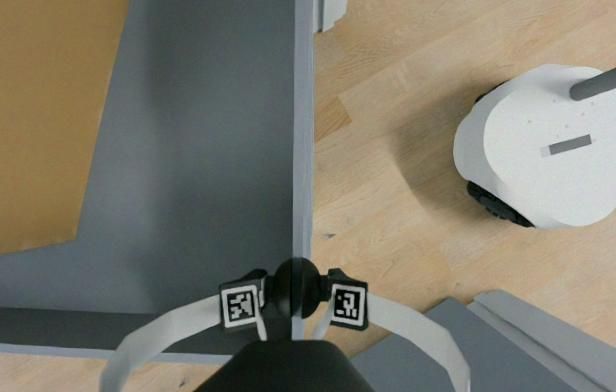

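move:
  r2: {"joints": {"gripper_m": 0.07}}
  blocking: false
  cameras: []

wait:
  seconds: 2
  cameras: []

move:
  r2: {"joints": {"lift_m": 1.09}}
  blocking: false
  cameras: []

wait:
  seconds: 2
  cameras: ["r2_wrist_camera", "r2_head_camera"]

Scene clock: 4891.77 s.
move: r2 moving
r1.base_odometry: x=-1.863 y=-1.093 heading=+1.497
r1.turned_by_wheels: +0.000
r1.turned_by_imu: +0.000
r1.base_tilt: forward=-1.6 right=+1.2
r1.lidar_m: 0.57 0.60 3.42 3.93 4.63 2.80 1.55 1.29 1.27 1.33 1.14 1.14
r1.base_status: not commanded
r1.joint_positions: lift_m=+0.660 arm_m=+0.200 wrist_yaw_rad=+0.843 wrist_pitch_rad=+0.002 wrist_roll_rad=+0.000 gripper_m=-0.029
r1.joint_status: not commanded
r1.measured_speeds: translate_m=+0.000 strafe_m=+0.000 rotate_rad=+0.000 lift_m=+0.000 arm_m=+0.000 wrist_yaw_rad=+0.000 wrist_pitch_rad=+0.000 wrist_roll_rad=+0.000
r1.motor_effort: lift_m=+23(23) arm_m=-5(5) wheel_0=+11(11) wheel_1=+0(0) wheel_2=+9(9)
r1.servo_current: wrist_yaw_rad=52(65) wrist_pitch_rad=39(46) wrist_roll_rad=39(59) gripper_m=72(78)
r1.contact_limits: translate_m 0.7
r1.hand_pose: x=+0.6281 y=+0.1572 z=+0.8372 quat_wxyz=(+0.912, +0.000, +0.001, +0.409) (m; r1's base frame)
r1.wrist_depth_mm: - - 243 243 242 243 243 / - - 244 244 243 243 243 / - - 245 245 244 244 243 / - - 245 244 244 244 244 / - - 245 246 245 244 244 / - - 246 182 245 245 245 / - 1921 247 179 246 246 245
r2.base_odometry: x=-4.755 y=-1.061 heading=+0.150
r2.turned_by_wheels: +0.000
r2.turned_by_imu: +0.001
r2.base_tilt: forward=-0.6 right=+0.1
r2.lidar_m: 0.59 0.43 0.37 0.69 2.24 2.70 2.54 2.58 2.65 1.42 0.62 0.57
r2.base_status: not commanded
r2.joint_positions: lift_m=+0.966 arm_m=+0.450 wrist_yaw_rad=+0.001 wrist_pitch_rad=+1.566 wrist_roll_rad=+1.989 gripper_m=-0.008
r2.joint_status: gripper_m moving
r2.measured_speeds: translate_m=+0.000 strafe_m=+0.000 rotate_rad=+0.000 lift_m=+0.000 arm_m=+0.000 wrist_yaw_rad=+0.000 wrist_pitch_rad=+0.000 wrist_roll_rad=+0.000
r2.motor_effort: lift_m=+17(17) arm_m=+5(5) wheel_0=-9(9) wheel_1=-5(6) wheel_2=+4(4)
r2.servo_current: wrist_yaw_rad=39(59) wrist_pitch_rad=46(46) wrist_roll_rad=46(46) gripper_m=59(124)
r2.contact_limits: lift_m 0.2; translate_m 0.6
r2.hand_pose: x=+0.6222 y=-0.0874 z=+0.8559 quat_wxyz=(+0.387, +0.594, +0.385, -0.591) (m; r2's base frame)
r2.wrist_depth_mm: 213 291 293 290 1078 1078 1078 / 228 293 291 293 1098 1078 866 / 243 296 291 1098 1078 878 866 / 256 294 291 1098 1098 1078 854 / 294 294 293 290 1078 1078 1060 / 297 294 187 192 185 1098 1060 / 1118 1118 - 112 - - -
pictures: none
No camera images: "cameras" was empty.

Scene clock: 4892.97 s.
earlier move: r2 done
r1.base_odometry: x=-1.863 y=-1.093 heading=+1.497
r1.turned_by_wheels: +0.000
r1.turned_by_imu: +0.000
r1.base_tilt: forward=-1.6 right=+1.2
r1.lidar_m: 0.55 0.58 3.42 3.93 4.64 2.80 1.57 1.29 1.30 1.32 1.15 1.15
r1.base_status: not commanded
r1.joint_positions: lift_m=+0.660 arm_m=+0.200 wrist_yaw_rad=+0.843 wrist_pitch_rad=+0.002 wrist_roll_rad=+0.000 gripper_m=-0.029
r1.joint_status: not commanded
r1.measured_speeds: translate_m=+0.000 strafe_m=+0.000 rotate_rad=+0.000 lift_m=+0.000 arm_m=+0.000 wrist_yaw_rad=+0.000 wrist_pitch_rad=+0.000 wrist_roll_rad=+0.000
r1.motor_effort: lift_m=+23(23) arm_m=-5(5) wheel_0=+11(11) wheel_1=+0(0) wheel_2=+9(9)
r1.servo_current: wrist_yaw_rad=46(65) wrist_pitch_rad=52(52) wrist_roll_rad=46(72) gripper_m=78(78)
r1.contact_limits: translate_m 0.7
r1.hand_pose: x=+0.6281 y=+0.1572 z=+0.8372 quat_wxyz=(+0.912, +0.000, +0.001, +0.409) (m; r1's base frame)
r1.wrist_depth_mm: - - 243 242 243 242 241 / - - 245 244 243 243 243 / - - 244 244 244 243 243 / - - 245 244 245 244 243 / - - 245 246 246 244 244 / - - 246 182 245 244 245 / - 1921 247 179 247 246 246
r2.base_odometry: x=-4.755 y=-1.061 heading=+0.151
r2.turned_by_wheels: +0.000
r2.turned_by_imu: +0.001
r2.base_tilt: forward=-0.7 right=+0.1
r2.lidar_m: 0.58 0.42 0.37 0.73 2.26 2.74 2.54 2.58 2.64 1.44 0.64 0.55
r2.base_status: not commanded
r2.joint_positions: lift_m=+0.966 arm_m=+0.450 wrist_yaw_rad=+0.001 wrist_pitch_rad=+1.566 wrist_roll_rad=+1.989 gripper_m=+0.070
r2.joint_status: all done
r2.measured_speeds: translate_m=+0.000 strafe_m=+0.000 rotate_rad=+0.000 lift_m=+0.000 arm_m=+0.000 wrist_yaw_rad=+0.000 wrist_pitch_rad=+0.000 wrist_roll_rad=+0.000
r2.motor_effort: lift_m=+17(17) arm_m=+5(5) wheel_0=-4(9) wheel_1=-4(6) wheel_2=+4(4)
r2.servo_current: wrist_yaw_rad=39(59) wrist_pitch_rad=46(46) wrist_roll_rad=46(52) gripper_m=52(130)
r2.contact_limits: lift_m 0.2; translate_m 0.6
r2.hand_pose: x=+0.6222 y=-0.0874 z=+0.8559 quat_wxyz=(+0.387, +0.594, +0.385, -0.591) (m; r2's base frame)
r2.wrist_depth_mm: 220 290 289 287 1098 1078 1078 / 232 290 289 1118 1098 1098 878 / 245 290 290 1078 1078 866 866 / 258 291 291 1078 1098 1008 866 / 293 291 293 1078 1098 1098 1078 / 294 291 190 290 190 1042 1078 / 1118 1118 - 112 - - 668
wait: 1.20 of 2 s (r2 has come to rest)
pictures: none
No camera images: "cameras" was empty.

Scene clock: 4893.47 s.
move: r2 moving
r1.base_odometry: x=-1.863 y=-1.093 heading=+1.497
r1.turned_by_wheels: +0.000
r1.turned_by_imu: +0.000
r1.base_tilt: forward=-1.6 right=+1.2
r1.lidar_m: 0.57 0.61 3.42 3.95 4.63 2.76 1.55 1.28 1.30 1.36 1.15 1.11
r1.base_status: not commanded
r1.joint_positions: lift_m=+0.660 arm_m=+0.200 wrist_yaw_rad=+0.843 wrist_pitch_rad=+0.002 wrist_roll_rad=+0.000 gripper_m=-0.029
r1.joint_status: not commanded
r1.measured_speeds: translate_m=+0.000 strafe_m=+0.000 rotate_rad=+0.000 lift_m=+0.000 arm_m=+0.000 wrist_yaw_rad=+0.000 wrist_pitch_rad=+0.000 wrist_roll_rad=+0.000
r1.motor_effort: lift_m=+23(23) arm_m=-5(5) wheel_0=+11(11) wheel_1=+0(0) wheel_2=+9(9)
r1.servo_current: wrist_yaw_rad=52(59) wrist_pitch_rad=39(52) wrist_roll_rad=59(59) gripper_m=65(78)
r1.contact_limits: translate_m 0.7
r1.hand_pose: x=+0.6281 y=+0.1572 z=+0.8372 quat_wxyz=(+0.912, +0.000, +0.001, +0.409) (m; r1's base frame)
r1.wrist_depth_mm: - - 244 243 242 243 241 / - - 244 244 243 244 242 / - - 245 244 244 244 243 / - - 245 244 245 244 244 / - - 246 245 245 245 245 / - - 246 182 246 246 245 / - 1921 247 179 246 246 245
r2.base_odometry: x=-4.755 y=-1.061 heading=+0.151
r2.turned_by_wheels: +0.000
r2.turned_by_imu: +0.000
r2.base_tilt: forward=-0.7 right=+0.1
r2.lidar_m: 0.60 0.44 0.36 0.71 2.26 2.72 2.52 2.58 2.65 1.47 0.60 0.56
r2.base_status: not commanded
r2.joint_positions: lift_m=+1.004 arm_m=+0.450 wrist_yaw_rad=+0.001 wrist_pitch_rad=+1.566 wrist_roll_rad=+1.989 gripper_m=+0.070
r2.joint_status: lift_m moving
r2.measured_speeds: translate_m=+0.000 strafe_m=+0.000 rotate_rad=+0.000 lift_m=+0.146 arm_m=+0.000 wrist_yaw_rad=+0.000 wrist_pitch_rad=+0.000 wrist_roll_rad=+0.000
r2.motor_effort: lift_m=+23(26) arm_m=+5(5) wheel_0=-4(5) wheel_1=-4(4) wheel_2=+4(4)
r2.servo_current: wrist_yaw_rad=52(52) wrist_pitch_rad=46(46) wrist_roll_rad=46(59) gripper_m=46(59)
r2.contact_limits: translate_m 0.6
r2.hand_pose: x=+0.6222 y=-0.0874 z=+0.8936 quat_wxyz=(+0.387, +0.594, +0.385, -0.591) (m; r2's base frame)
r2.wrist_depth_mm: 220 317 322 322 1098 1118 1118 / 231 320 320 1138 1138 1138 891 / 246 324 322 1138 1160 904 891 / 258 324 322 1138 1118 1042 891 / 325 325 320 1138 1118 1138 1098 / 325 324 192 324 189 1042 1118 / 1138 1160 1138 112 - - 668
pictures: none
No camera images: "cameras" was empty.

Scene clock: 4894.53 s.
earlier move: r2 done
r1.base_odometry: x=-1.863 y=-1.093 heading=+1.497
r1.turned_by_wheels: +0.000
r1.turned_by_imu: +0.000
r1.base_tilt: forward=-1.6 right=+1.2
r1.lidar_m: 0.57 0.60 3.42 3.95 4.63 2.78 1.53 1.29 1.27 1.36 1.11 1.13
r1.base_status: not commanded
r1.joint_positions: lift_m=+0.660 arm_m=+0.200 wrist_yaw_rad=+0.843 wrist_pitch_rad=+0.002 wrist_roll_rad=+0.000 gripper_m=-0.029
r1.joint_status: not commanded
r1.measured_speeds: translate_m=+0.000 strafe_m=+0.000 rotate_rad=+0.000 lift_m=+0.000 arm_m=+0.000 wrist_yaw_rad=+0.000 wrist_pitch_rad=+0.000 wrist_roll_rad=+0.000
r1.motor_effort: lift_m=+23(23) arm_m=-5(5) wheel_0=+11(11) wheel_1=+0(1) wheel_2=+9(9)
r1.servo_current: wrist_yaw_rad=52(65) wrist_pitch_rad=39(52) wrist_roll_rad=52(65) gripper_m=72(78)
r1.contact_limits: translate_m 0.7
r1.hand_pose: x=+0.6281 y=+0.1572 z=+0.8372 quat_wxyz=(+0.912, +0.000, +0.001, +0.409) (m; r1's base frame)
r1.wrist_depth_mm: - - 243 242 242 243 242 / - - 243 243 243 243 243 / - - 245 244 244 244 244 / - - 246 245 245 244 244 / - - 246 245 245 245 244 / - - 246 182 245 246 245 / - 1921 246 179 246 245 245
r2.base_odometry: x=-4.755 y=-1.061 heading=+0.151
r2.turned_by_wheels: +0.000
r2.turned_by_imu: +0.000
r2.base_tilt: forward=-0.7 right=+0.0
r2.lidar_m: 0.59 0.44 0.37 0.71 2.24 2.75 2.55 2.59 2.65 1.47 0.62 0.56
r2.base_status: not commanded
r2.joint_positions: lift_m=+1.090 arm_m=+0.450 wrist_yaw_rad=+0.001 wrist_pitch_rad=+1.566 wrist_roll_rad=+1.989 gripper_m=+0.070
r2.joint_status: all done
r2.measured_speeds: translate_m=+0.000 strafe_m=+0.000 rotate_rad=+0.000 lift_m=+0.000 arm_m=+0.000 wrist_yaw_rad=+0.000 wrist_pitch_rad=+0.000 wrist_roll_rad=+0.000
r2.motor_effort: lift_m=+21(26) arm_m=+5(5) wheel_0=-5(5) wheel_1=-4(4) wheel_2=+4(4)
r2.servo_current: wrist_yaw_rad=46(72) wrist_pitch_rad=39(52) wrist_roll_rad=39(59) gripper_m=46(59)
r2.contact_limits: translate_m 0.6
r2.hand_pose: x=+0.6222 y=-0.0874 z=+0.9795 quat_wxyz=(+0.387, +0.594, +0.385, -0.591) (m; r2's base frame)
r2.wrist_depth_mm: 222 307 415 413 1229 1205 1205 / 231 334 413 413 1229 1205 1205 / 245 353 413 413 1205 991 991 / 258 387 415 415 1229 1008 991 / 418 421 415 1255 1229 1229 1182 / 1255 1229 191 1229 187 1060 1229 / 1255 1229 1229 112 - - 676
wait: 1.07 of 2 s (r2 has come to rest)
pictures: r2_head_camera, r2_wrist_camera
Images, in order (width x height): r2_head_camera 420x560, r2_wrist_camera 616x392.

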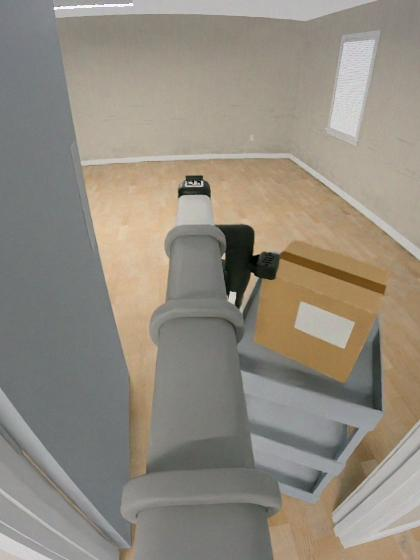

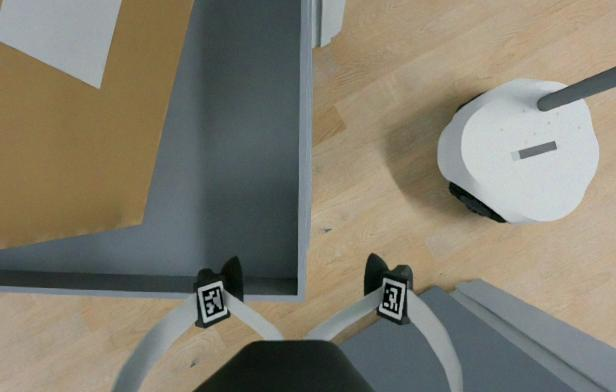

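move:
  r2: {"joints": {"lift_m": 1.19, "arm_m": 0.1, "gripper_m": 0.0}}
  blocking: false
  cameras: []

wait:
  seconds: 3
  cameras: []

move:
  r2: {"base": {"translate_m": 0.238, "strafe_m": -0.126}, "contact_limits": {"translate_m": 0.3}, "pace": "slow"}
  blocking: false
  cameras: []

wait:
  seconds: 4
  cameras: ["r2_head_camera"]

Scene clock: 4923.03 s.
move: r2 moving
r1.base_odometry: x=-1.863 y=-1.093 heading=+1.497
r1.turned_by_wheels: +0.000
r1.turned_by_imu: +0.000
r1.base_tilt: forward=-1.6 right=+1.3
r1.lidar_m: 0.54 0.60 3.42 3.93 4.63 2.79 1.54 1.29 1.28 1.37 1.17 1.13
r1.base_status: not commanded
r1.joint_positions: lift_m=+0.660 arm_m=+0.200 wrist_yaw_rad=+0.843 wrist_pitch_rad=+0.002 wrist_roll_rad=+0.000 gripper_m=-0.029
r1.joint_status: not commanded
r1.measured_speeds: translate_m=+0.000 strafe_m=+0.000 rotate_rad=+0.000 lift_m=+0.000 arm_m=+0.000 wrist_yaw_rad=+0.000 wrist_pitch_rad=+0.000 wrist_roll_rad=+0.000
r1.motor_effort: lift_m=+23(23) arm_m=-5(5) wheel_0=+10(11) wheel_1=+0(0) wheel_2=+9(9)
r1.servo_current: wrist_yaw_rad=46(65) wrist_pitch_rad=39(46) wrist_roll_rad=52(59) gripper_m=72(78)
r1.contact_limits: translate_m 0.7
r1.hand_pose: x=+0.6281 y=+0.1572 z=+0.8372 quat_wxyz=(+0.912, +0.000, +0.001, +0.409) (m; r1's base frame)
r1.wrist_depth_mm: - - 243 243 243 242 242 / - - 244 244 244 243 243 / - - 244 244 244 243 243 / - - 245 244 245 244 244 / - - 246 245 245 245 245 / - - 245 182 245 245 246 / - 1921 247 179 246 246 246
r2.base_odometry: x=-4.755 y=-1.061 heading=+0.151
r2.turned_by_wheels: +0.000
r2.turned_by_imu: +0.001
r2.base_tilt: forward=-0.6 right=+0.1
r2.lidar_m: 0.60 0.43 0.35 0.70 2.26 2.74 2.55 2.58 2.64 1.43 0.61 0.56
r2.base_status: not commanded
r2.joint_positions: lift_m=+1.128 arm_m=+0.399 wrist_yaw_rad=+0.001 wrist_pitch_rad=+1.567 wrist_roll_rad=+1.989 gripper_m=+0.051
r2.joint_status: lift_m moving; arm_m moving; gripper_m moving
r2.measured_speeds: translate_m=+0.000 strafe_m=+0.000 rotate_rad=+0.000 lift_m=+0.146 arm_m=-0.195 wrist_yaw_rad=+0.000 wrist_pitch_rad=+0.000 wrist_roll_rad=+0.000
r2.motor_effort: lift_m=+22(24) arm_m=-6(11) wheel_0=-4(5) wheel_1=-3(4) wheel_2=+4(4)
r2.servo_current: wrist_yaw_rad=52(59) wrist_pitch_rad=46(46) wrist_roll_rad=33(59) gripper_m=143(143)
r2.contact_limits: translate_m 0.6
r2.hand_pose: x=+0.5716 y=-0.0874 z=+1.0176 quat_wxyz=(+0.387, +0.594, +0.385, -0.591) (m; r2's base frame)
r2.wrist_depth_mm: 270 382 449 1255 1255 1255 1229 / 282 394 449 1255 1255 1229 1229 / 298 421 452 1255 1255 1042 1025 / 306 449 449 1255 1281 1042 1042 / 455 452 452 1281 1255 1281 1281 / 1281 1281 191 1281 189 1205 1229 / 1281 1281 1281 112 - - 691
pictures: none
No camera images: "cameras" was empty.

Scene clock: 4924.70 s.
earlier move: r2 done
r1.base_odometry: x=-1.863 y=-1.093 heading=+1.497
r1.turned_by_wheels: +0.000
r1.turned_by_imu: +0.000
r1.base_tilt: forward=-1.6 right=+1.3
r1.lidar_m: 0.59 0.58 3.42 3.92 4.63 2.76 1.52 1.29 1.29 1.36 1.14 1.14
r1.base_status: not commanded
r1.joint_positions: lift_m=+0.660 arm_m=+0.200 wrist_yaw_rad=+0.843 wrist_pitch_rad=+0.002 wrist_roll_rad=+0.000 gripper_m=-0.029
r1.joint_status: not commanded
r1.measured_speeds: translate_m=+0.000 strafe_m=+0.000 rotate_rad=+0.000 lift_m=+0.000 arm_m=+0.000 wrist_yaw_rad=+0.000 wrist_pitch_rad=+0.000 wrist_roll_rad=+0.000
r1.motor_effort: lift_m=+23(23) arm_m=-5(5) wheel_0=+10(11) wheel_1=+0(0) wheel_2=+9(9)
r1.servo_current: wrist_yaw_rad=46(65) wrist_pitch_rad=39(52) wrist_roll_rad=39(65) gripper_m=78(78)
r1.contact_limits: translate_m 0.7
r1.hand_pose: x=+0.6281 y=+0.1572 z=+0.8372 quat_wxyz=(+0.912, +0.000, +0.001, +0.409) (m; r1's base frame)
r1.wrist_depth_mm: - - 243 243 242 242 242 / - - 244 243 243 243 242 / - - 244 244 243 243 243 / - - 245 245 244 244 244 / - - 246 245 245 245 244 / - - 247 182 245 245 245 / - 1921 247 179 246 246 246
r2.base_odometry: x=-4.755 y=-1.061 heading=+0.151
r2.turned_by_wheels: +0.000
r2.turned_by_imu: +0.000
r2.base_tilt: forward=-0.7 right=+0.1
r2.lidar_m: 0.58 0.42 0.36 0.69 2.23 2.74 2.54 2.57 2.62 1.45 0.60 0.57
r2.base_status: not commanded
r2.joint_positions: lift_m=+1.190 arm_m=+0.100 wrist_yaw_rad=+0.001 wrist_pitch_rad=+1.567 wrist_roll_rad=+1.989 gripper_m=+0.001
r2.joint_status: all done
r2.measured_speeds: translate_m=+0.000 strafe_m=+0.000 rotate_rad=+0.000 lift_m=+0.000 arm_m=+0.000 wrist_yaw_rad=+0.000 wrist_pitch_rad=+0.000 wrist_roll_rad=+0.000
r2.motor_effort: lift_m=+21(25) arm_m=-7(12) wheel_0=-4(5) wheel_1=-3(4) wheel_2=+4(4)
r2.servo_current: wrist_yaw_rad=46(59) wrist_pitch_rad=46(46) wrist_roll_rad=39(59) gripper_m=65(176)
r2.contact_limits: translate_m 0.6
r2.hand_pose: x=+0.2724 y=-0.0874 z=+1.0795 quat_wxyz=(+0.387, +0.594, +0.385, -0.591) (m; r2's base frame)
r2.wrist_depth_mm: 1308 1308 1336 1366 1308 1308 1308 / - 1366 1308 1308 1308 1308 1308 / - - 1336 1308 1336 1336 1336 / - - 1336 1308 1098 1308 1308 / - - 1336 1336 1118 1308 1281 / - - 190 193 1160 1308 1308 / - 1336 - 112 - 1336 1308
wait: 1.67 of 3 s (r2 has come to rest)
pictures: none
No camera images: "cameras" was empty.

Scene clock: 4925.20 s.
move: r2 moving
r1.base_odometry: x=-1.863 y=-1.093 heading=+1.497
r1.turned_by_wheels: +0.000
r1.turned_by_imu: +0.000
r1.base_tilt: forward=-1.6 right=+1.3
r1.lidar_m: 0.57 0.59 3.39 3.93 4.61 2.77 1.55 1.29 1.29 1.35 1.13 1.13
r1.base_status: not commanded
r1.joint_positions: lift_m=+0.660 arm_m=+0.200 wrist_yaw_rad=+0.843 wrist_pitch_rad=+0.002 wrist_roll_rad=+0.000 gripper_m=-0.029
r1.joint_status: not commanded
r1.measured_speeds: translate_m=+0.000 strafe_m=+0.000 rotate_rad=+0.000 lift_m=+0.000 arm_m=+0.000 wrist_yaw_rad=+0.000 wrist_pitch_rad=+0.000 wrist_roll_rad=+0.000
r1.motor_effort: lift_m=+23(23) arm_m=-5(5) wheel_0=+11(11) wheel_1=+0(0) wheel_2=+9(9)
r1.servo_current: wrist_yaw_rad=52(72) wrist_pitch_rad=46(52) wrist_roll_rad=46(52) gripper_m=72(85)
r1.contact_limits: translate_m 0.7
r1.hand_pose: x=+0.6281 y=+0.1572 z=+0.8372 quat_wxyz=(+0.912, +0.000, +0.001, +0.409) (m; r1's base frame)
r1.wrist_depth_mm: - - 244 242 242 241 241 / - - 244 243 243 243 243 / - - 244 244 244 244 244 / - - 245 244 244 243 244 / - - 246 245 245 245 245 / - - 246 182 245 244 245 / - 1863 247 179 246 246 245
r2.base_odometry: x=-4.742 y=-1.066 heading=+0.151
r2.turned_by_wheels: +0.000
r2.turned_by_imu: +0.000
r2.base_tilt: forward=-0.7 right=+0.0
r2.lidar_m: 0.57 0.42 0.36 0.69 2.27 2.72 2.57 2.62 2.64 1.37 0.61 0.55
r2.base_status: translate_m moving; strafe_m moving
r2.joint_positions: lift_m=+1.190 arm_m=+0.100 wrist_yaw_rad=+0.001 wrist_pitch_rad=+1.567 wrist_roll_rad=+1.989 gripper_m=+0.001
r2.joint_status: not commanded
r2.measured_speeds: translate_m=+0.049 strafe_m=-0.025 rotate_rad=-0.001 lift_m=+0.000 arm_m=+0.000 wrist_yaw_rad=+0.000 wrist_pitch_rad=+0.000 wrist_roll_rad=+0.000
r2.motor_effort: lift_m=+21(21) arm_m=-7(8) wheel_0=+7(10) wheel_1=+5(6) wheel_2=-10(10)
r2.servo_current: wrist_yaw_rad=52(59) wrist_pitch_rad=39(46) wrist_roll_rad=46(59) gripper_m=65(65)
r2.contact_limits: translate_m 0.3
r2.hand_pose: x=+0.2724 y=-0.0874 z=+1.0795 quat_wxyz=(+0.387, +0.594, +0.385, -0.591) (m; r2's base frame)
r2.wrist_depth_mm: 1336 1336 1336 1336 1336 1308 1336 / - 1336 1336 1336 1336 1336 1281 / - - 1336 1308 1308 1336 1308 / - - 1336 1366 1098 1336 1308 / - - 1336 1336 1098 1308 1308 / - - 189 193 185 1281 1308 / - 1336 - 112 - 1336 1336
pictures: none
No camera images: "cameras" was empty.

Scene clock: 4928.57 s.
earlier move: r2 done
r1.base_odometry: x=-1.863 y=-1.093 heading=+1.497
r1.turned_by_wheels: +0.000
r1.turned_by_imu: +0.000
r1.base_tilt: forward=-1.6 right=+1.3
r1.lidar_m: 0.59 0.60 3.41 3.93 4.61 2.83 1.52 1.29 1.28 1.39 1.16 1.14
r1.base_status: not commanded
r1.joint_positions: lift_m=+0.660 arm_m=+0.200 wrist_yaw_rad=+0.843 wrist_pitch_rad=+0.002 wrist_roll_rad=+0.000 gripper_m=-0.029
r1.joint_status: not commanded
r1.measured_speeds: translate_m=+0.000 strafe_m=+0.000 rotate_rad=+0.000 lift_m=+0.000 arm_m=+0.000 wrist_yaw_rad=+0.000 wrist_pitch_rad=+0.000 wrist_roll_rad=+0.000
r1.motor_effort: lift_m=+23(23) arm_m=-5(5) wheel_0=+11(12) wheel_1=+0(0) wheel_2=+9(9)
r1.servo_current: wrist_yaw_rad=65(72) wrist_pitch_rad=46(59) wrist_roll_rad=52(72) gripper_m=72(85)
r1.contact_limits: translate_m 0.7
r1.hand_pose: x=+0.6281 y=+0.1572 z=+0.8372 quat_wxyz=(+0.912, +0.000, +0.001, +0.409) (m; r1's base frame)
r1.wrist_depth_mm: - - 244 243 243 243 242 / - - 244 244 243 243 243 / - - 244 244 244 243 243 / - - 244 245 245 244 244 / - - 246 247 245 245 245 / - - 246 182 245 245 245 / - 1921 247 178 246 246 245
r2.base_odometry: x=-4.501 y=-1.150 heading=+0.151
r2.turned_by_wheels: +0.000
r2.turned_by_imu: +0.001
r2.base_tilt: forward=-0.6 right=+0.1
r2.lidar_m: 0.31 0.65 0.41 0.39 2.40 3.00 2.81 2.83 2.48 0.40 0.35 0.29
r2.base_status: done
r2.joint_positions: lift_m=+1.190 arm_m=+0.100 wrist_yaw_rad=+0.001 wrist_pitch_rad=+1.567 wrist_roll_rad=+1.989 gripper_m=+0.001
r2.joint_status: not commanded
r2.measured_speeds: translate_m=+0.000 strafe_m=+0.000 rotate_rad=+0.000 lift_m=+0.000 arm_m=+0.000 wrist_yaw_rad=+0.000 wrist_pitch_rad=+0.000 wrist_roll_rad=+0.000
r2.motor_effort: lift_m=+21(21) arm_m=-7(8) wheel_0=+3(11) wheel_1=+5(7) wheel_2=-5(11)
r2.servo_current: wrist_yaw_rad=46(59) wrist_pitch_rad=46(46) wrist_roll_rad=52(65) gripper_m=59(72)
r2.contact_limits: translate_m 0.3
r2.hand_pose: x=+0.2724 y=-0.0874 z=+1.0795 quat_wxyz=(+0.387, +0.594, +0.385, -0.591) (m; r2's base frame)
r2.wrist_depth_mm: 480 1336 621 1308 1336 1336 1308 / 254 343 517 1336 1336 1336 1308 / 267 389 521 1336 1336 1336 1336 / 283 418 517 1308 1078 1336 1308 / 291 439 - 1336 1098 1336 1336 / 315 442 178 193 1336 1336 1308 / 327 134 - 112 - 1308 1336
wait: 3.37 of 4 s (r2 has come to rest)
pictures: r2_head_camera
Images, in order (width x height): r2_head_camera 420x560.

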